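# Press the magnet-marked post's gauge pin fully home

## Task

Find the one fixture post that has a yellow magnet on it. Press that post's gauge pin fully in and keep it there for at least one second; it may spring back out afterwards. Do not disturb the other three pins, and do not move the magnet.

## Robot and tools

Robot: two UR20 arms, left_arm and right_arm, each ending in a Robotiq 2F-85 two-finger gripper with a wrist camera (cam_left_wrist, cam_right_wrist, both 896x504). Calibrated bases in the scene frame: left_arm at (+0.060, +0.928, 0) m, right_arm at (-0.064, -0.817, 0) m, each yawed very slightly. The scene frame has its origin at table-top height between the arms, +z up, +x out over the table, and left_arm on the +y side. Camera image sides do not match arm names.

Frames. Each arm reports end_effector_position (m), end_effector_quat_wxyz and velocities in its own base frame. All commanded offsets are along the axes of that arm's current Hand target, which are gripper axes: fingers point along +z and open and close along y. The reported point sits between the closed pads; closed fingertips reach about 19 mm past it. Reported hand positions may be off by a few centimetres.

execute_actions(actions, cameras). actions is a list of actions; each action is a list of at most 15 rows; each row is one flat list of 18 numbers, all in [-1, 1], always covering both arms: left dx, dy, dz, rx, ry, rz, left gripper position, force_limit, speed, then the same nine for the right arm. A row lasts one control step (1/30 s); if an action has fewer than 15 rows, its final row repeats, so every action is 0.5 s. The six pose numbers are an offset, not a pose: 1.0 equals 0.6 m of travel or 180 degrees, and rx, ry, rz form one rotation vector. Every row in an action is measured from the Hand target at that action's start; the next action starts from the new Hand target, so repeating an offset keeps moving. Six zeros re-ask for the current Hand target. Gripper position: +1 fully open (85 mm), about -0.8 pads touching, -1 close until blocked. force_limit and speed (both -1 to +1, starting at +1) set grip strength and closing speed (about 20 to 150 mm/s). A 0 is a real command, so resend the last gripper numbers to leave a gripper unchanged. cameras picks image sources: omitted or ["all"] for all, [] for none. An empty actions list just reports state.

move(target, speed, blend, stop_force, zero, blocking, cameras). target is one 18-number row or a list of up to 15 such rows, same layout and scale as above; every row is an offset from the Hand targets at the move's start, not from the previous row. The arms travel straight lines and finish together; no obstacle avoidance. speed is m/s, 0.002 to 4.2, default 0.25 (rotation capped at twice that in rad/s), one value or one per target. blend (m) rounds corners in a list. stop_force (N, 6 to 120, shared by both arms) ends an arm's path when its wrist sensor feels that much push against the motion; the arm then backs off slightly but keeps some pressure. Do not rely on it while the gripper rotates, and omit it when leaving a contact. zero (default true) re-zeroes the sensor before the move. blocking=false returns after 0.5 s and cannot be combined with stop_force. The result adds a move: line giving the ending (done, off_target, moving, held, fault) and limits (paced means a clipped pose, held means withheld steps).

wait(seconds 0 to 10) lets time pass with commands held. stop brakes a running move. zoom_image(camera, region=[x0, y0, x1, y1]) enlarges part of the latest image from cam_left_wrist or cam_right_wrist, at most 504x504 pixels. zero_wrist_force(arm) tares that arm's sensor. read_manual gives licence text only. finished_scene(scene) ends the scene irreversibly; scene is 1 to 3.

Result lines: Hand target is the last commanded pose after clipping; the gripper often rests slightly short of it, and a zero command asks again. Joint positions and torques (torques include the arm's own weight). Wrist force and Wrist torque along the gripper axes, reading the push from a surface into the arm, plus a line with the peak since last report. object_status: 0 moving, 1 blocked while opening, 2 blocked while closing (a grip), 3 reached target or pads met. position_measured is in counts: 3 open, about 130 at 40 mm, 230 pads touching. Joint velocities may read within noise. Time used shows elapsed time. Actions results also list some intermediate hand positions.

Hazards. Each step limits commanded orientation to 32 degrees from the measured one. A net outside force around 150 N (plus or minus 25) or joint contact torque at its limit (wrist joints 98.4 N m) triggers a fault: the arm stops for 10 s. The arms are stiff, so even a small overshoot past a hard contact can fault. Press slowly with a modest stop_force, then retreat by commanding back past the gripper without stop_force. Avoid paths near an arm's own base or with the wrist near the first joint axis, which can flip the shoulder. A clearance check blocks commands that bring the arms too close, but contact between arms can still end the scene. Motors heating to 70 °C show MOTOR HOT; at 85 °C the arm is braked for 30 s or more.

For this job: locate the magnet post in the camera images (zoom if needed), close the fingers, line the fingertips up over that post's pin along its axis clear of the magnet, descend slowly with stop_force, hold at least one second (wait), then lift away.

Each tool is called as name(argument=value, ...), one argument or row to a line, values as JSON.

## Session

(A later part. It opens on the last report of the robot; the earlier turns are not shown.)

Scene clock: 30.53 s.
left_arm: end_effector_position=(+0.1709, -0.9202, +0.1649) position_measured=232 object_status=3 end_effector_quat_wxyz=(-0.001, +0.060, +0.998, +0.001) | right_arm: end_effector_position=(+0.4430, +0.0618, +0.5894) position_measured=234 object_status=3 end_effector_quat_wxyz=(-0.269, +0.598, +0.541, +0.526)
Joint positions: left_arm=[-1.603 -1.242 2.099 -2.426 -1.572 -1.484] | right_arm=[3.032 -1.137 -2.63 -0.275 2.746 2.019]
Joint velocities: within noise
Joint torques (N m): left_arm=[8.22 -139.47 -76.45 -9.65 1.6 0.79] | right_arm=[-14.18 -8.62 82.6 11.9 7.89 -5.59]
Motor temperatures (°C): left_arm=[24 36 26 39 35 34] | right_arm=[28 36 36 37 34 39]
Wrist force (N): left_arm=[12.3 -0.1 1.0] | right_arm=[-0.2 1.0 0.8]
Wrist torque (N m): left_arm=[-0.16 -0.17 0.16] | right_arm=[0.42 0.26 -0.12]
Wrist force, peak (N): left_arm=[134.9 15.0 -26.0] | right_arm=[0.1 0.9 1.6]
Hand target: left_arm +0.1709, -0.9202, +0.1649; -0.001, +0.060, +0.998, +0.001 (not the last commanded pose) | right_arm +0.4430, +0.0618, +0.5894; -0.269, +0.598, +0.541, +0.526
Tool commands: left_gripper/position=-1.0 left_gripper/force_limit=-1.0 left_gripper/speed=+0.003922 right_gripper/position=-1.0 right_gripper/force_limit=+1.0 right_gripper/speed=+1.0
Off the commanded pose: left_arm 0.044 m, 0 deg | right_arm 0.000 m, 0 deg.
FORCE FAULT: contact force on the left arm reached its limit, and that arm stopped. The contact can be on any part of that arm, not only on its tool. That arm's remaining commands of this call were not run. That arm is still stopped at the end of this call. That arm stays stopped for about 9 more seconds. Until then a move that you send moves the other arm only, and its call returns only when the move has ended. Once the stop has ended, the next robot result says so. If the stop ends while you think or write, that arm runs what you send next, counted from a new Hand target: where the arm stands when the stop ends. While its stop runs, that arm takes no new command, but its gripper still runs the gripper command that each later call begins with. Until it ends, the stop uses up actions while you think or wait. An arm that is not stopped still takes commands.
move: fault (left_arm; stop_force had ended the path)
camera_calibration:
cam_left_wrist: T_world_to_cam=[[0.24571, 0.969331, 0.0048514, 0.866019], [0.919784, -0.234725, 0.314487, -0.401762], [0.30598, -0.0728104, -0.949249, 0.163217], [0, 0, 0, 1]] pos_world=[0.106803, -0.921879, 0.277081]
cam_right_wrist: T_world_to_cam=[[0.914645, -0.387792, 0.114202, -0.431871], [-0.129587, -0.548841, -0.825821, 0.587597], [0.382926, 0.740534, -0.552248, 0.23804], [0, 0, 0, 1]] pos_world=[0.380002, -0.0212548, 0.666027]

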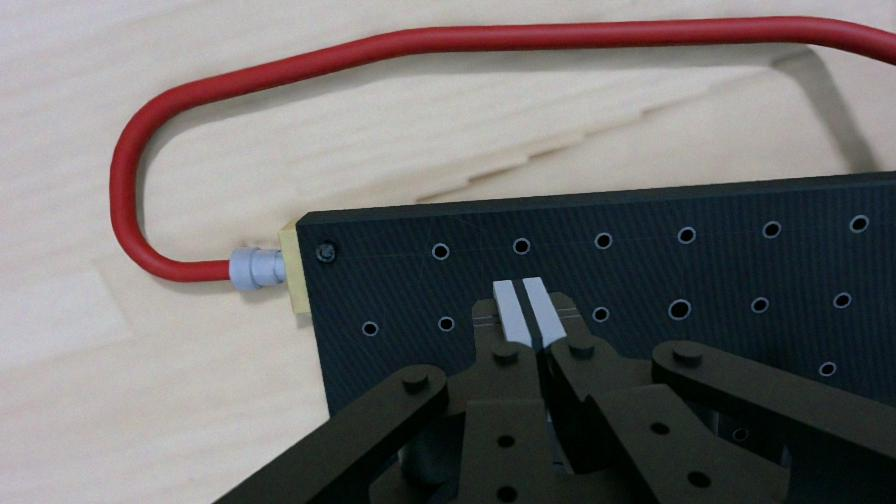

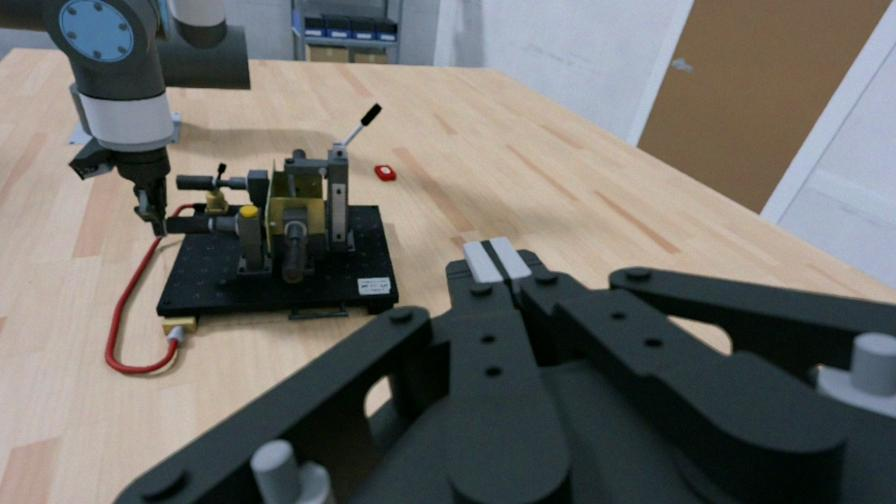

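wait(
  seconds=9.5,
  cameras=[],
)

wait(
  seconds=0.2,
  cameras=["cam_right_wrist"],
)

zoom_image(
  camera="cam_right_wrist",
  region=[60, 140, 300, 300],
)

Scene clock: 40.67 s.
left_arm: end_effector_position=(+0.1709, -0.9202, +0.1649) position_measured=232 object_status=3 end_effector_quat_wxyz=(-0.001, +0.060, +0.998, +0.001) | right_arm: end_effector_position=(+0.4430, +0.0618, +0.5894) position_measured=234 object_status=3 end_effector_quat_wxyz=(-0.269, +0.598, +0.541, +0.526)
Joint positions: left_arm=[-1.603 -1.242 2.099 -2.426 -1.572 -1.484] | right_arm=[3.032 -1.137 -2.63 -0.275 2.746 2.019]
Joint velocities: within noise
Joint torques (N m): left_arm=[8.63 -144.73 -76.98 -9.29 1.68 1.03] | right_arm=[-10.07 -23.02 91 11.57 6.83 -3.78]
Motor temperatures (°C): left_arm=[24 36 26 39 35 34] | right_arm=[28 36 36 37 34 39]
Wrist force (N): left_arm=[12.2 0.0 1.0] | right_arm=[-0.3 1.0 1.4]
Wrist torque (N m): left_arm=[-0.16 -0.17 0.16] | right_arm=[0.43 0.27 -0.12]
Wrist force, peak (N): left_arm=[12.5 -0.3 0.9] | right_arm=[-0.3 1.0 1.7]
Hand target: left_arm +0.1709, -0.9202, +0.1649; -0.001, +0.060, +0.998, +0.001 (not the last commanded pose) | right_arm +0.4430, +0.0618, +0.5894; -0.269, +0.598, +0.541, +0.526
Tool commands: left_gripper/position=-1.0 left_gripper/force_limit=-1.0 left_gripper/speed=+0.003922 right_gripper/position=-1.0 right_gripper/force_limit=+1.0 right_gripper/speed=+1.0
Off the commanded pose: left_arm 0.044 m, 0 deg | right_arm 0.000 m, 0 deg.
FORCE FAULT, CONTINUED: the left arm's stop, for the force fault that an earlier result reported, is over. The rest of the stop counts as 18 of the actions that you can send in this scene. During its stop the left arm's controller moved it back a little. That arm's target is now where it stood when the stop ended, not its last command. That arm accepts commands again.
wait: 9.50 s; at rest from the start
No camera images: "cameras" was empty.

Scene clock: 40.87 s.
left_arm: end_effector_position=(+0.1709, -0.9202, +0.1649) position_measured=232 object_status=3 end_effector_quat_wxyz=(-0.001, +0.060, +0.998, +0.001) | right_arm: end_effector_position=(+0.4430, +0.0618, +0.5894) position_measured=234 object_status=3 end_effector_quat_wxyz=(-0.269, +0.598, +0.541, +0.526)
Joint positions: left_arm=[-1.603 -1.242 2.099 -2.426 -1.572 -1.484] | right_arm=[3.032 -1.137 -2.63 -0.275 2.746 2.019]
Joint velocities: within noise
Joint torques (N m): left_arm=[2.29 -143.75 -73.19 -9.51 1.26 -0.94] | right_arm=[-2.39 -24.22 90.47 11.17 5.87 -3.37]
Motor temperatures (°C): left_arm=[24 36 26 39 35 34] | right_arm=[28 36 36 37 34 39]
Wrist force (N): left_arm=[12.1 -0.2 0.8] | right_arm=[-0.4 0.6 1.2]
Wrist torque (N m): left_arm=[-0.22 -0.15 0.16] | right_arm=[0.36 0.28 -0.12]
Wrist force, peak (N): left_arm=[12.4 -0.2 1.1] | right_arm=[-0.3 1.0 1.0]
Hand target: left_arm +0.1709, -0.9202, +0.1649; -0.001, +0.060, +0.998, +0.001 (not the last commanded pose) | right_arm +0.4430, +0.0618, +0.5894; -0.269, +0.598, +0.541, +0.526
Tool commands: left_gripper/position=-1.0 left_gripper/force_limit=-1.0 left_gripper/speed=+0.003922 right_gripper/position=-1.0 right_gripper/force_limit=+1.0 right_gripper/speed=+1.0
Off the commanded pose: left_arm 0.044 m, 0 deg | right_arm 0.000 m, 0 deg.
wait: 0.20 s; at rest by 0.17 s
camera_calibration:
cam_right_wrist: T_world_to_cam=[[0.914645, -0.387792, 0.114202, -0.431871], [-0.129587, -0.548841, -0.825821, 0.587597], [0.382926, 0.740534, -0.552248, 0.23804], [0, 0, 0, 1]] pos_world=[0.380002, -0.0212548, 0.666027]
Images, in order (width x height): cam_right_wrist 896x504.

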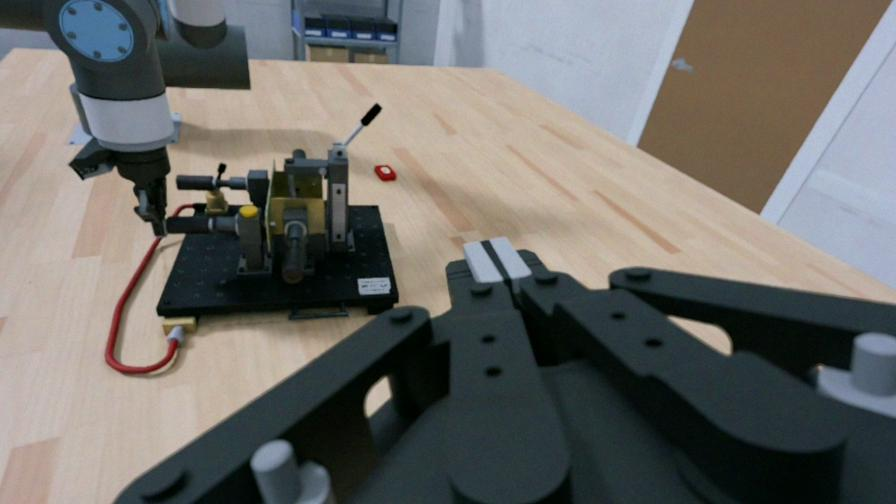

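Scaled by 2.100 from the camera's 896x504 image, which has a finer 1280x720 frame.

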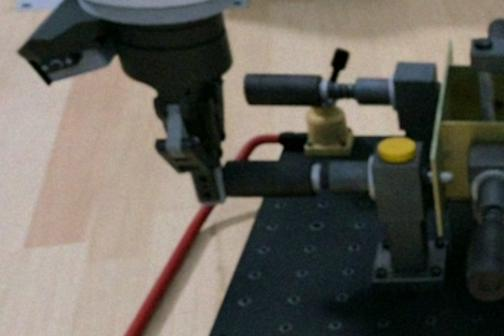

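move(
  target=[-0.0167,0,0,0,0,0,-1,-1,0,0,0,0,0,0,0,-1,1,1],
  speed=0.006,
  stop_force=20,
  cameras=[],
)

move(
  target=[-0.00167,0,0,0,0,0,-1,-1,0,0,0,0,0,0,0,-1,1,1],
  speed=0.006,
  cameras=[],
)

wait(
  seconds=1.2,
  cameras=["cam_right_wrist"],
)

zoom_image(
  camera="cam_right_wrist",
  region=[60, 140, 300, 300],
)

Scene clock: 42.23 s.
left_arm: end_effector_position=(+0.1723, -0.9204, +0.1649) position_measured=232 object_status=3 end_effector_quat_wxyz=(-0.001, +0.060, +0.998, +0.001) | right_arm: end_effector_position=(+0.4430, +0.0618, +0.5894) position_measured=234 object_status=3 end_effector_quat_wxyz=(-0.269, +0.598, +0.541, +0.526)
Joint positions: left_arm=[-1.601 -1.242 2.098 -2.426 -1.572 -1.482] | right_arm=[3.032 -1.137 -2.63 -0.275 2.746 2.019]
Joint velocities: within noise
Joint torques (N m): left_arm=[10.77 -151.72 -61.86 -16.58 17.13 -4.06] | right_arm=[-5.38 -23.56 89.11 11.2 6.15 -3.17]
Motor temperatures (°C): left_arm=[24 36 26 39 35 34] | right_arm=[28 36 36 37 34 39]
Wrist force (N): left_arm=[36.8 7.5 -3.2] | right_arm=[-0.2 0.6 1.1]
Wrist torque (N m): left_arm=[-0.12 -0.24 0.21] | right_arm=[0.36 0.24 -0.13]
Wrist force, peak (N): left_arm=[46.5 2.0 -4.4] | right_arm=[-0.5 0.9 1.4]
Hand target: left_arm +0.1723, -0.9203, +0.1649; -0.001, +0.060, +0.998, +0.001 (not the last commanded pose) | right_arm +0.4430, +0.0618, +0.5894; -0.269, +0.598, +0.541, +0.526
Off the commanded pose: left_arm 0.009 m, 0 deg | right_arm 0.000 m, 0 deg.
move: contact (left_arm)
No camera images: "cameras" was empty.

Scene clock: 42.93 s.
left_arm: end_effector_position=(+0.1730, -0.9204, +0.1649) position_measured=232 object_status=3 end_effector_quat_wxyz=(-0.001, +0.060, +0.998, +0.001) | right_arm: end_effector_position=(+0.4430, +0.0618, +0.5894) position_measured=234 object_status=3 end_effector_quat_wxyz=(-0.269, +0.598, +0.541, +0.526)
Joint positions: left_arm=[-1.601 -1.242 2.098 -2.426 -1.573 -1.481] | right_arm=[3.032 -1.137 -2.63 -0.275 2.746 2.019]
Joint velocities: within noise
Joint torques (N m): left_arm=[108.52 -106.35 -104.98 -9.98 32.67 2.7] | right_arm=[-5.83 -21.49 89.43 11.01 6.17 -2.76]
Motor temperatures (°C): left_arm=[24 36 26 39 35 34] | right_arm=[28 36 36 37 34 39]
Wrist force (N): left_arm=[113.2 6.9 -13.8] | right_arm=[-0.1 0.6 0.8]
Wrist torque (N m): left_arm=[-0.05 -0.81 0.55] | right_arm=[0.36 0.23 -0.13]
Wrist force, peak (N): left_arm=[113.2 6.9 -13.8] | right_arm=[-0.2 1.2 1.2]
Hand target: left_arm +0.1733, -0.9205, +0.1649; -0.001, +0.060, +0.998, +0.001 | right_arm +0.4430, +0.0618, +0.5894; -0.269, +0.598, +0.541, +0.526
Off the commanded pose: left_arm 0.000 m, 0 deg | right_arm 0.000 m, 0 deg.
move: done
No camera images: "cameras" was empty.

Scene clock: 44.13 s.
left_arm: end_effector_position=(+0.1733, -0.9205, +0.1649) position_measured=232 object_status=3 end_effector_quat_wxyz=(-0.001, +0.060, +0.998, +0.001) | right_arm: end_effector_position=(+0.4430, +0.0618, +0.5894) position_measured=234 object_status=3 end_effector_quat_wxyz=(-0.269, +0.598, +0.541, +0.526)
Joint positions: left_arm=[-1.6 -1.242 2.098 -2.425 -1.572 -1.481] | right_arm=[3.032 -1.137 -2.63 -0.275 2.746 2.019]
Joint velocities: within noise
Joint torques (N m): left_arm=[125.46 -100.82 -104.57 -15.97 49.95 2.18] | right_arm=[-3.16 -24.77 91.05 12.24 5.9 -3.07]
Motor temperatures (°C): left_arm=[24 36 26 39 35 34] | right_arm=[28 36 36 37 34 39]
Wrist force (N): left_arm=[140.8 14.1 -19.8] | right_arm=[0.0 0.8 1.0]
Wrist torque (N m): left_arm=[-0.04 -0.92 0.58] | right_arm=[0.38 0.22 -0.13]
Wrist force, peak (N): left_arm=[141.0 14.0 -19.7] | right_arm=[0.0 0.8 1.4]
Hand target: left_arm +0.1733, -0.9205, +0.1649; -0.001, +0.060, +0.998, +0.001 | right_arm +0.4430, +0.0618, +0.5894; -0.269, +0.598, +0.541, +0.526
Tool commands: left_gripper/position=-1.0 left_gripper/force_limit=-1.0 left_gripper/speed=+0.0 right_gripper/position=-1.0 right_gripper/force_limit=+1.0 right_gripper/speed=+1.0
Off the commanded pose: left_arm 0.000 m, 0 deg | right_arm 0.000 m, 0 deg.
wait: 1.20 s; at rest by 0.17 s
camera_calibration:
cam_right_wrist: T_world_to_cam=[[0.914645, -0.387792, 0.114202, -0.431871], [-0.129587, -0.548841, -0.825821, 0.587597], [0.382926, 0.740534, -0.552248, 0.23804], [0, 0, 0, 1]] pos_world=[0.380002, -0.0212548, 0.666027]
Images, in order (width x height): cam_right_wrist 896x504.

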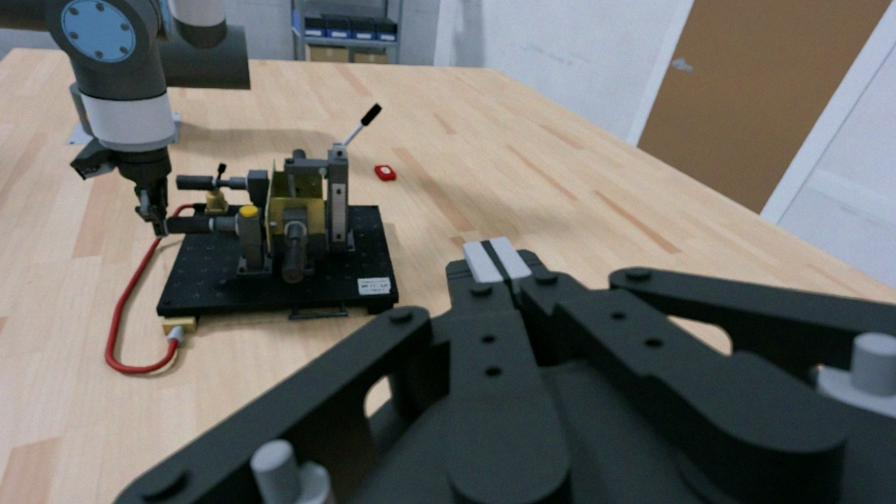

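Scaled by 2.100 from the camera's 896x504 image, which has a finer 1280x720 frame.

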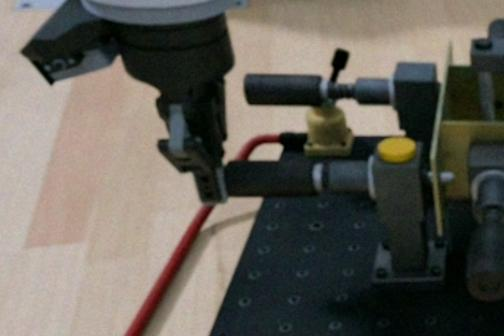

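move(
  target=[0.15,0,0,0,0,0,-1,-1,0,0,0,0,0,0,0,-1,1,1],
  speed=0.06,
)

zoom_image(
  camera="cam_right_wrist",
  region=[60, 140, 300, 300],
)

Scene clock: 47.87 s.
left_arm: end_effector_position=(+0.0841, -0.9098, +0.1650) position_measured=232 object_status=3 end_effector_quat_wxyz=(-0.001, +0.060, +0.998, +0.001) | right_arm: end_effector_position=(+0.4430, +0.0618, +0.5894) position_measured=234 object_status=3 end_effector_quat_wxyz=(-0.269, +0.598, +0.541, +0.526)
Joint positions: left_arm=[-1.7 -1.263 2.13 -2.437 -1.573 -1.581] | right_arm=[3.032 -1.137 -2.63 -0.275 2.746 2.019]
Joint velocities: within noise
Joint torques (N m): left_arm=[-12.77 -164.57 -52.92 -13.27 -2.4 -4.04] | right_arm=[2.75 -22.89 94.48 11.89 5.51 -2.1]
Motor temperatures (°C): left_arm=[24 36 26 39 35 34] | right_arm=[28 36 36 37 34 39]
Wrist force (N): left_arm=[-3.6 7.3 -0.5] | right_arm=[0.0 0.7 1.2]
Wrist torque (N m): left_arm=[1.26 0.55 0.06] | right_arm=[0.37 0.22 -0.13]
Wrist force, peak (N): left_arm=[143.5 15.3 -19.5] | right_arm=[0.0 1.2 1.4]
Hand target: left_arm +0.0839, -0.9098, +0.1650; -0.001, +0.060, +0.998, +0.001 | right_arm +0.4430, +0.0618, +0.5894; -0.269, +0.598, +0.541, +0.526
Off the commanded pose: left_arm 0.000 m, 0 deg | right_arm 0.000 m, 0 deg.
move: done
camera_calibration:
cam_left_wrist: T_world_to_cam=[[0.245838, 0.969299, 0.00476828, 0.877232], [0.91978, -0.234826, 0.314422, -0.319713], [0.305888, -0.072911, -0.949271, 0.190608], [0, 0, 0, 1]] pos_world=[0.0201039, -0.911479, 0.277281]
cam_right_wrist: T_world_to_cam=[[0.914645, -0.387792, 0.114202, -0.431871], [-0.129587, -0.548841, -0.825821, 0.587597], [0.382926, 0.740534, -0.552248, 0.23804], [0, 0, 0, 1]] pos_world=[0.380002, -0.0212548, 0.666027]

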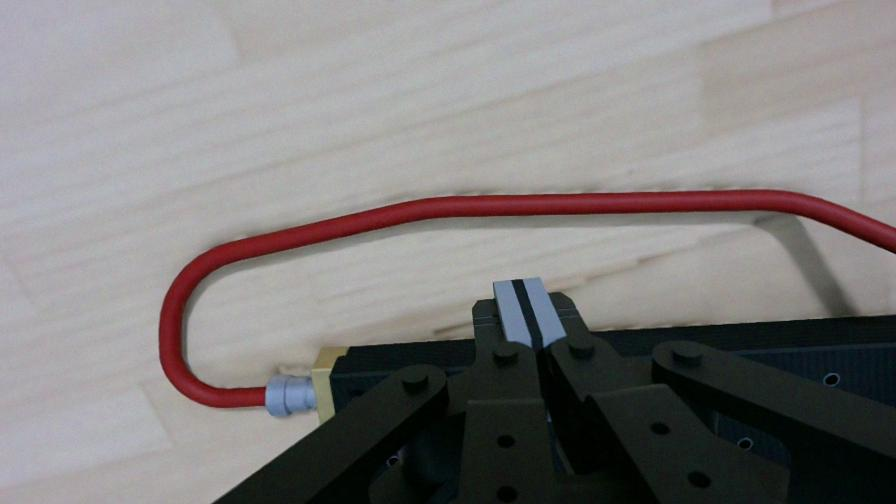

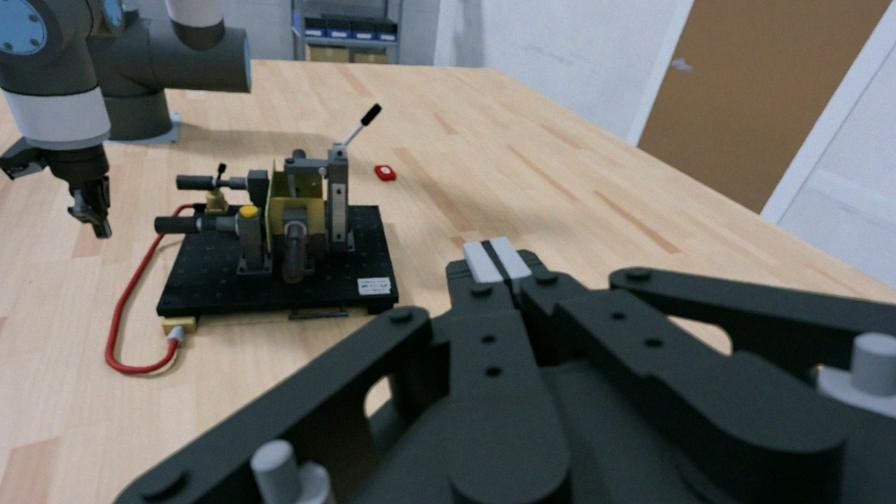

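Scaled by 2.100 from the camera's 896x504 image, which has a finer 1280x720 frame.

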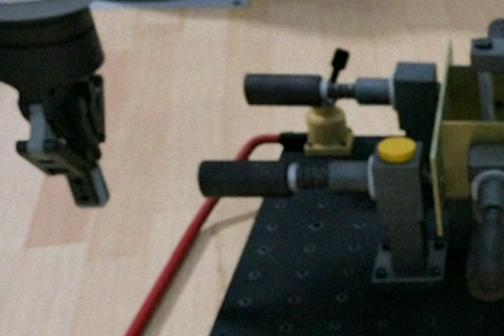

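move(
  target=[
    [0,0,-0.425,0,0,0.5,1,-1,0,0,0,0,0,0,0,-1,1,1],
    [-0.295,0,-0.425,0,0,0.999,1,-1,0,0,0,0,0,0,0,-1,1,1],
  ],
  speed=0.4,
  cameras=["cam_left_wrist"],
)

Scene clock: 53.77 s.
left_arm: end_effector_position=(+0.2601, -0.9312, +0.4197) position_measured=3 object_status=3 end_effector_quat_wxyz=(-0.001, +0.998, -0.058, -0.001) | right_arm: end_effector_position=(+0.4430, +0.0618, +0.5894) position_measured=234 object_status=3 end_effector_quat_wxyz=(-0.269, +0.598, +0.541, +0.526)
Joint positions: left_arm=[-1.507 -1.411 1.881 -2.04 -1.572 1.75] | right_arm=[3.032 -1.137 -2.63 -0.275 2.746 2.019]
Joint velocities: within noise
Joint torques (N m): left_arm=[20.73 -100.3 -121.12 -6.67 -4.31 1.96] | right_arm=[3.86 -21.91 97.8 11.31 4.16 -1.75]
Motor temperatures (°C): left_arm=[24 36 26 39 35 34] | right_arm=[28 36 36 37 34 39]
Wrist force (N): left_arm=[-3.6 7.5 0.0] | right_arm=[-0.4 1.0 0.9]
Wrist torque (N m): left_arm=[1.31 0.50 0.02] | right_arm=[0.42 0.28 -0.12]
Wrist force, peak (N): left_arm=[-3.8 7.8 -0.1] | right_arm=[-0.4 1.3 1.5]
Hand target: left_arm +0.2601, -0.9312, +0.4197; -0.001, +0.998, -0.058, -0.001 | right_arm +0.4430, +0.0618, +0.5894; -0.269, +0.598, +0.541, +0.526
Off the commanded pose: left_arm 0.000 m, 0 deg | right_arm 0.000 m, 0 deg.
move: done
camera_calibration:
cam_left_wrist: T_world_to_cam=[[-0.242554, -0.970134, 0.00288264, -0.824613], [-0.919583, 0.23086, 0.317917, 0.343858], [-0.309087, 0.0744613, -0.948114, 0.67367], [0, 0, 0, 1]] pos_world=[0.324415, -0.92953, 0.531774]
Images, in order (width x height): cam_left_wrist 896x504.

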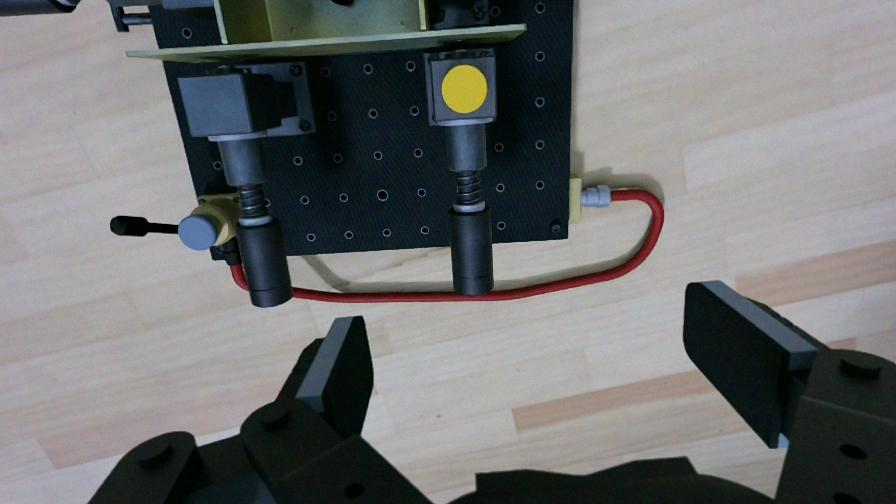

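finished_scene(
  scene=1,
)

The scene is finished: the task was done.


## Next scene

The same job, from a new start.

execute_actions(
  actions=[],
)

zoom_image(
  camera="cam_right_wrist",
  region=[150, 50, 500, 250],
)

Scene clock: 0.00 s.
left_arm: end_effector_position=(+1.6020, +0.5513, +0.3701) position_measured=3 object_status=3 end_effector_quat_wxyz=(-0.049, +0.940, +0.190, +0.279) | right_arm: end_effector_position=(+0.4481, +0.4679, +0.3319) position_measured=3 object_status=3 end_effector_quat_wxyz=(-0.272, +0.502, +0.649, +0.503)
Joint positions: left_arm=[0.193 -0.686 0.985 -2.439 -1.472 -3.319] | right_arm=[4.007 -1.969 -2.772 1.193 2.076 2.519]
Joint velocities: within noise
Joint torques (N m): no reading
Motor temperatures (°C): left_arm=[24 35 26 38 34 34] | right_arm=[28 35 36 37 34 38]
Wrist force (N): no reading
Wrist torque (N m): no reading
Wrist force, peak (N): no reading
Hand target: left_arm +1.6020, +0.5513, +0.3701; -0.049, +0.940, +0.190, +0.279 | right_arm +0.4481, +0.4679, +0.3319; -0.272, +0.502, +0.649, +0.503
Tool commands: left_gripper/position=+1.0 left_gripper/force_limit=+1.0 left_gripper/speed=+1.0 right_gripper/position=+1.0 right_gripper/force_limit=+1.0 right_gripper/speed=+1.0
camera_calibration:
cam_left_wrist: T_world_to_cam=[[0.280319, -0.958405, -0.0536817, 0.116011], [-0.933413, -0.259108, -0.248199, 1.75322], [0.223966, 0.119682, -0.967221, 0.0591923], [0, 0, 0, 1]] pos_world=[1.5907, 0.558373, 0.498626]
cam_right_wrist: T_world_to_cam=[[0.956613, -0.13676, 0.257272, -0.433465], [0.120637, -0.61784, -0.776995, 0.502422], [0.265214, 0.774319, -0.574535, -0.162484], [0, 0, 0, 1]] pos_world=[0.39714, 0.37695, 0.408545]

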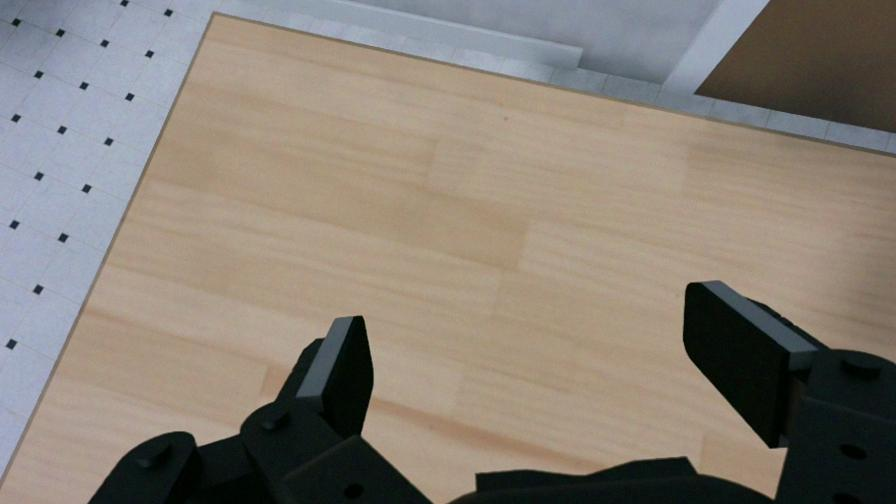

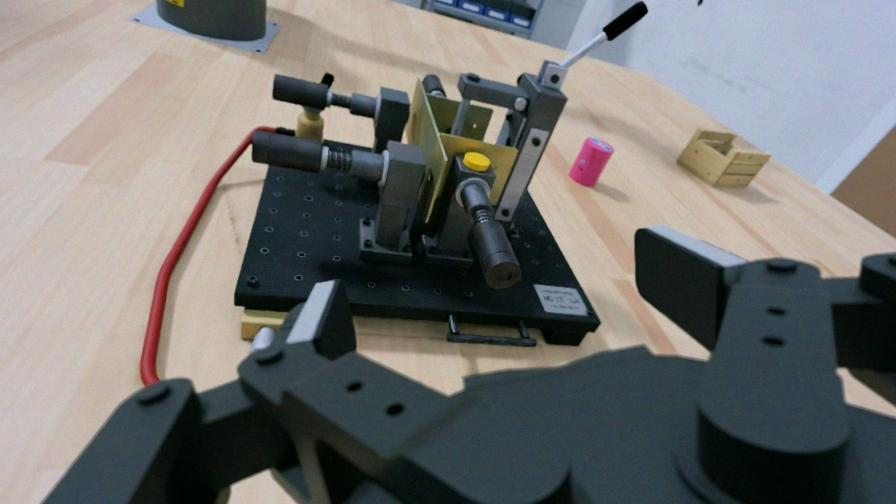

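Scaled by 1.440 from the camera's 896x504 image, which has a finer 1280x720 frame.

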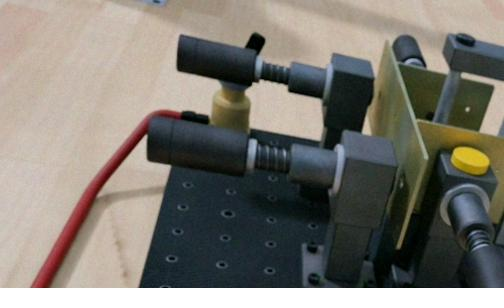

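move(
  target=[0,0,0,0,0,0,1,1,1,-0.2055,0.0697,0.299,0.0432,0.1244,0.1187,-1,-1,0],
  speed=0.4,
  cameras=["cam_right_wrist"],
)

zoom_image(
  camera="cam_right_wrist",
  region=[352, 100, 652, 350],
)

Scene clock: 2.33 s.
left_arm: end_effector_position=(+1.6020, +0.5513, +0.3701) position_measured=3 object_status=3 end_effector_quat_wxyz=(-0.049, +0.940, +0.190, +0.279) | right_arm: end_effector_position=(+0.5063, +0.5286, +0.2460) position_measured=232 object_status=3 end_effector_quat_wxyz=(-0.401, +0.502, +0.589, +0.491)
Joint positions: left_arm=[0.193 -0.686 0.985 -2.439 -1.472 -3.319] | right_arm=[3.903 -2.303 -2.577 1.463 2.339 2.767]
Joint velocities: within noise
Joint torques (N m): left_arm=[-4.37 -278.89 -106.74 -11.72 1.46 -0.44] | right_arm=[22.49 162.27 -21.31 2.05 -3.18 -7.42]
Motor temperatures (°C): left_arm=[24 35 26 38 34 34] | right_arm=[28 35 36 37 34 38]
Wrist force (N): left_arm=[0.3 0.0 -0.3] | right_arm=[-0.6 -0.6 -0.8]
Wrist torque (N m): left_arm=[0.01 -0.03 0.00] | right_arm=[-0.36 0.25 -0.31]
Wrist force, peak (N): left_arm=[0.7 -0.5 -0.3] | right_arm=[-16.6 4.8 11.9]
Hand target: left_arm +1.6020, +0.5513, +0.3701; -0.049, +0.940, +0.190, +0.279 | right_arm +0.5063, +0.5286, +0.2460; -0.401, +0.502, +0.589, +0.491 (not the last commanded pose)
Off the commanded pose: left_arm 0.000 m, 0 deg | right_arm 0.102 m, 16 deg.
move: held (right_arm; a check stopped the path); limits=held
pose unreachable (right arm): on one or more control steps of this call, first in action 0 (counted from 0), this arm could not follow its commanded pose, so it was not sent that pose on those steps. It may still have moved: this result reports where it is.
cause: moving toward the commanded pose would bring two parts of the arm too close to each other (its gripper and another part of the arm, with joints 4 (wrist 1) to 6 (wrist 3) between them).
camera_calibration:
cam_right_wrist: T_world_to_cam=[[0.995742, -0.0873285, 0.0295065, -0.448599], [-0.0146689, -0.466143, -0.884588, 0.481018], [0.091004, 0.880389, -0.465439, -0.26896], [0, 0, 0, 1]] pos_world=[0.478221, 0.421838, 0.313555]
Images, in order (width x height): cam_right_wrist 896x504.

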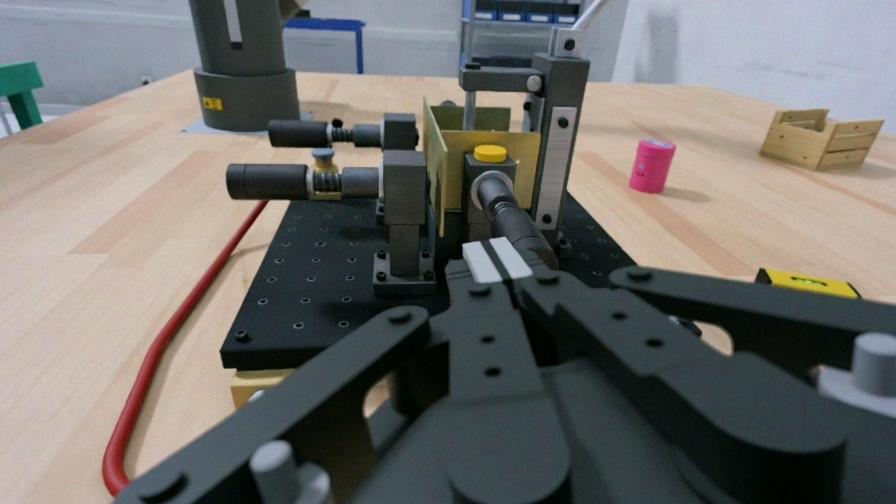

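Scaled by 1.680 from the camera's 896x504 image, which has a finer 1280x720 frame.

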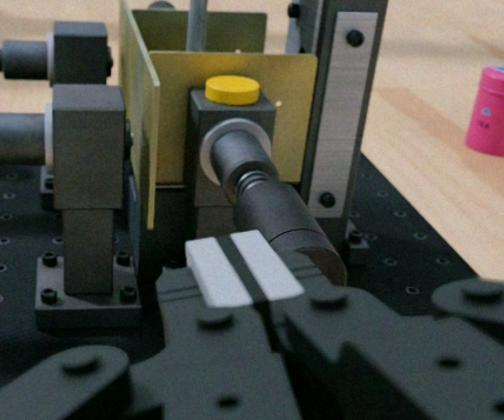

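move(
  target=[0,0,0,0,0,0,1,1,1,-0.125,0.072,0.174,0,0,0,-1,-1,0],
  speed=0.3,
  cameras=["cam_right_wrist"],
)

zoom_image(
  camera="cam_right_wrist",
  region=[352, 100, 652, 350],
)

Scene clock: 4.10 s.
left_arm: end_effector_position=(+1.6020, +0.5513, +0.3701) position_measured=3 object_status=3 end_effector_quat_wxyz=(-0.049, +0.940, +0.190, +0.279) | right_arm: end_effector_position=(+0.5641, +0.6167, +0.1610) position_measured=232 object_status=3 end_effector_quat_wxyz=(-0.401, +0.502, +0.589, +0.491)
Joint positions: left_arm=[0.193 -0.686 0.985 -2.439 -1.472 -3.319] | right_arm=[3.943 -2.438 -2.42 1.45 2.3 2.781]
Joint velocities: within noise
Joint torques (N m): left_arm=[-0.56 -277.2 -110.7 -11 1.79 0.6] | right_arm=[19.97 145.61 12.58 2.02 -3.22 5.32]
Motor temperatures (°C): left_arm=[24 35 26 38 34 34] | right_arm=[28 35 36 37 34 38]
Wrist force (N): left_arm=[0.2 -0.2 -0.1] | right_arm=[-0.9 -1.3 0.0]
Wrist torque (N m): left_arm=[-0.02 -0.01 -0.01] | right_arm=[-0.35 0.47 -0.24]
Wrist force, peak (N): left_arm=[0.6 0.1 -0.1] | right_arm=[1.0 -1.8 -3.1]
Hand target: left_arm +1.6020, +0.5513, +0.3701; -0.049, +0.940, +0.190, +0.279 | right_arm +0.5642, +0.6168, +0.1609; -0.401, +0.502, +0.589, +0.491
Off the commanded pose: left_arm 0.000 m, 0 deg | right_arm 0.000 m, 0 deg.
move: done
camera_calibration:
cam_right_wrist: T_world_to_cam=[[0.995742, -0.0873312, 0.0295241, -0.49595], [-0.014659, -0.466187, -0.884565, 0.447667], [0.0910139, 0.880365, -0.465482, -0.391375], [0, 0, 0, 1]] pos_world=[0.536021, 0.509937, 0.228455]
Images, in order (width x height): cam_right_wrist 896x504.

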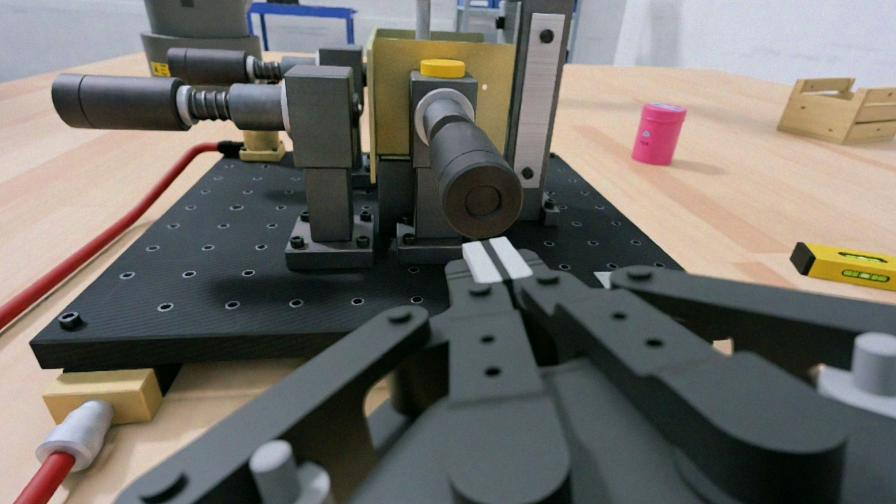

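Scaled by 1.680 from the camera's 896x504 image, which has a finer 1280x720 frame.

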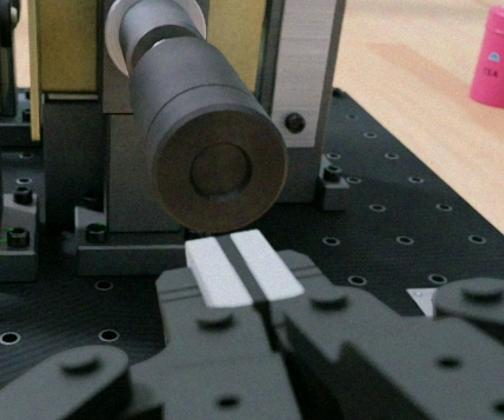

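move(
  target=[0,0,0,0,0,0,1,1,1,0.0098,0.011,0.0743,0,0,0,-1,-1,0],
  speed=0.12,
  cameras=[],
)

move(
  target=[
    [0,0,0,0,0,0,1,1,1,0.0021,-0.0005,0.0098,0,0,0,-1,-1,0],
    [0,0,0,0,0,0,1,1,1,0.0105,-0.0027,0.049,0,0,0,-1,-1,0],
  ],
  speed=[0.03,0.008],
  stop_force=20,
  cameras=["cam_right_wrist"],
)

wait(
  seconds=1.1,
  cameras=["cam_right_wrist"],
)

zoom_image(
  camera="cam_right_wrist",
  region=[352, 50, 652, 300],
)

Scene clock: 7.20 s.
left_arm: end_effector_position=(+1.6020, +0.5513, +0.3701) position_measured=3 object_status=3 end_effector_quat_wxyz=(-0.049, +0.940, +0.190, +0.279) | right_arm: end_effector_position=(+0.5706, +0.6615, +0.1590) position_measured=232 object_status=3 end_effector_quat_wxyz=(-0.401, +0.502, +0.589, +0.491)
Joint positions: left_arm=[0.193 -0.686 0.985 -2.439 -1.472 -3.319] | right_arm=[3.986 -2.435 -2.379 1.416 2.26 2.796]
Joint velocities: within noise
Joint torques (N m): left_arm=[6.2 -280.88 -108.7 -10.76 2.69 0.87] | right_arm=[16.36 187.02 17.7 2.01 -4.32 5.17]
Motor temperatures (°C): left_arm=[24 35 26 38 34 34] | right_arm=[28 35 36 37 34 38]
Wrist force (N): left_arm=[0.3 -0.3 -0.4] | right_arm=[-1.1 -3.5 -7.7]
Wrist torque (N m): left_arm=[-0.04 -0.04 0.00] | right_arm=[-0.26 0.45 -0.20]
Wrist force, peak (N): left_arm=[0.7 -0.2 -0.2] | right_arm=[-1.1 -3.5 -7.7]
Hand target: left_arm +1.6020, +0.5513, +0.3701; -0.049, +0.940, +0.190, +0.279 | right_arm +0.5706, +0.6618, +0.1590; -0.401, +0.502, +0.589, +0.491
Off the commanded pose: left_arm 0.000 m, 0 deg | right_arm 0.000 m, 0 deg.
move: done
No camera images: "cameras" was empty.

Scene clock: 10.27 s.
left_arm: end_effector_position=(+1.6020, +0.5513, +0.3701) position_measured=3 object_status=3 end_effector_quat_wxyz=(-0.049, +0.940, +0.190, +0.279) | right_arm: end_effector_position=(+0.5693, +0.6810, +0.1590) position_measured=232 object_status=3 end_effector_quat_wxyz=(-0.401, +0.502, +0.589, +0.491)
Joint positions: left_arm=[0.193 -0.686 0.985 -2.439 -1.472 -3.319] | right_arm=[4.008 -2.434 -2.365 1.406 2.238 2.803]
Joint velocities: within noise
Joint torques (N m): left_arm=[6.45 -283.92 -111.72 -10.76 3.14 1.15] | right_arm=[1.82 173.43 0.42 8.97 7.4 -6.05]
Motor temperatures (°C): left_arm=[24 35 26 38 34 34] | right_arm=[28 35 36 37 34 38]
Wrist force (N): left_arm=[0.3 -0.4 0.0] | right_arm=[-6.3 2.5 -26.9]
Wrist torque (N m): left_arm=[-0.07 -0.03 0.00] | right_arm=[-0.22 0.56 -0.15]
Wrist force, peak (N): left_arm=[0.4 -0.2 -0.5] | right_arm=[-12.6 3.6 -60.8]
Hand target: left_arm +1.6020, +0.5513, +0.3701; -0.049, +0.940, +0.190, +0.279 | right_arm +0.5693, +0.6810, +0.1590; -0.401, +0.502, +0.589, +0.491 (not the last commanded pose)
Off the commanded pose: left_arm 0.000 m, 0 deg | right_arm 0.011 m, 0 deg.
move: contact (right_arm); path passed 1 of 2 targets
camera_calibration:
cam_right_wrist: T_world_to_cam=[[0.995742, -0.0873312, 0.0295241, -0.495454], [-0.014659, -0.466187, -0.884565, 0.47595], [0.0910139, 0.880365, -0.465482, -0.449387], [0, 0, 0, 1]] pos_world=[0.541221, 0.574237, 0.226455]
Images, in order (width x height): cam_right_wrist 896x504.

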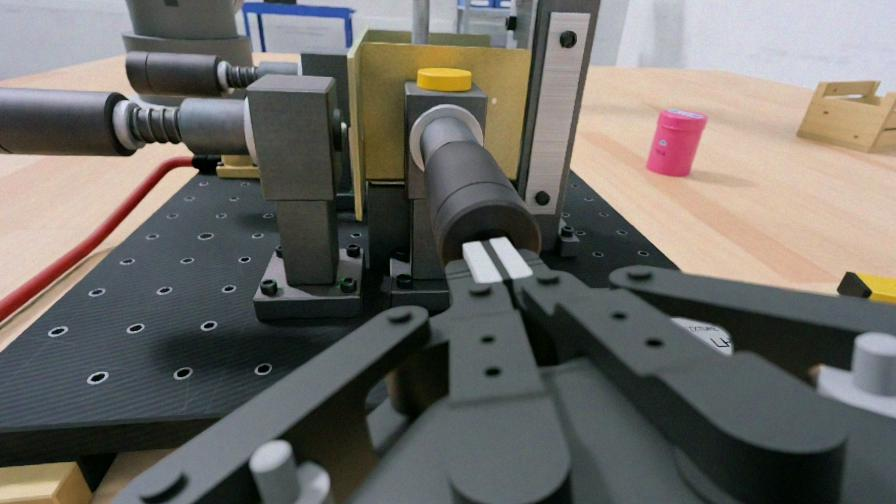

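Scene clock: 11.37 s.
left_arm: end_effector_position=(+1.6020, +0.5513, +0.3701) position_measured=3 object_status=3 end_effector_quat_wxyz=(-0.049, +0.940, +0.190, +0.279) | right_arm: end_effector_position=(+0.5693, +0.6810, +0.1590) position_measured=232 object_status=3 end_effector_quat_wxyz=(-0.401, +0.502, +0.589, +0.491)
Joint positions: left_arm=[0.193 -0.686 0.985 -2.439 -1.472 -3.319] | right_arm=[4.008 -2.434 -2.365 1.406 2.238 2.803]
Joint velocities: within noise
Joint torques (N m): left_arm=[5.15 -282.35 -109.36 -11.17 3.77 1.76] | right_arm=[-5.43 156.98 -0.86 9.62 7.2 -6.15]
Motor temperatures (°C): left_arm=[24 35 26 38 34 34] | right_arm=[28 35 36 37 34 38]
Wrist force (N): left_arm=[0.3 0.1 0.2] | right_arm=[-5.6 2.2 -24.4]
Wrist torque (N m): left_arm=[0.02 -0.04 0.00] | right_arm=[-0.25 0.52 -0.14]
Wrist force, peak (N): left_arm=[0.7 -0.3 -0.3] | right_arm=[-6.0 2.4 -26.7]
Hand target: left_arm +1.6020, +0.5513, +0.3701; -0.049, +0.940, +0.190, +0.279 | right_arm +0.5693, +0.6810, +0.1590; -0.401, +0.502, +0.589, +0.491 (not the last commanded pose)
Tool commands: left_gripper/position=+1.0 left_gripper/force_limit=+1.0 left_gripper/speed=+1.0 right_gripper/position=-1.0 right_gripper/force_limit=-1.0 right_gripper/speed=+0.0
Off the commanded pose: left_arm 0.000 m, 0 deg | right_arm 0.011 m, 0 deg.
wait: 1.10 s; at rest by 0.17 s
camera_calibration:
cam_right_wrist: T_world_to_cam=[[0.995742, -0.0873312, 0.0295241, -0.495454], [-0.014659, -0.466187, -0.884565, 0.47595], [0.0910139, 0.880365, -0.465482, -0.449387], [0, 0, 0, 1]] pos_world=[0.541221, 0.574237, 0.226455]
Images, in order (width x height): cam_right_wrist 896x504.

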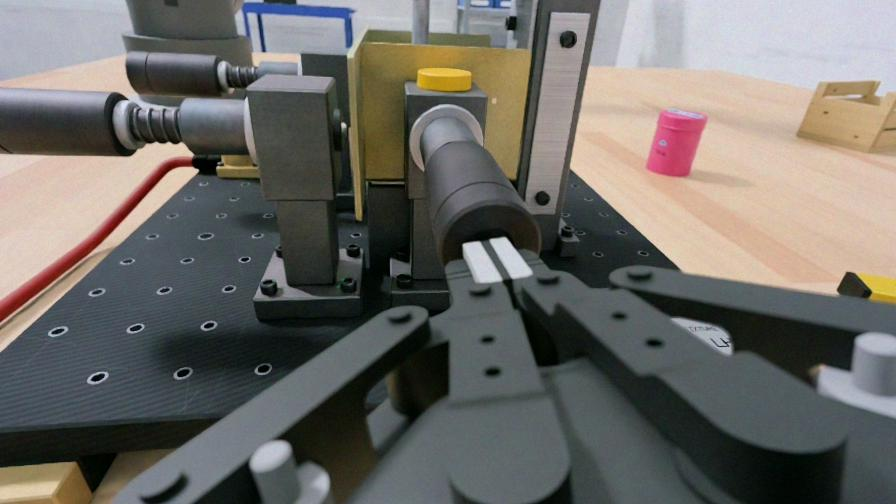

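Scaled by 1.680 from the camera's 896x504 image, which has a finer 1280x720 frame.

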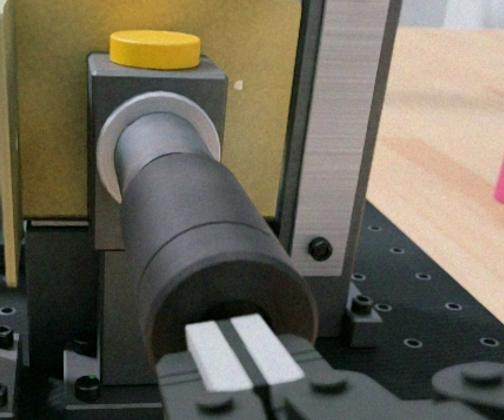

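finished_scene(
  scene=2,
)

The scene is finished: the task was done.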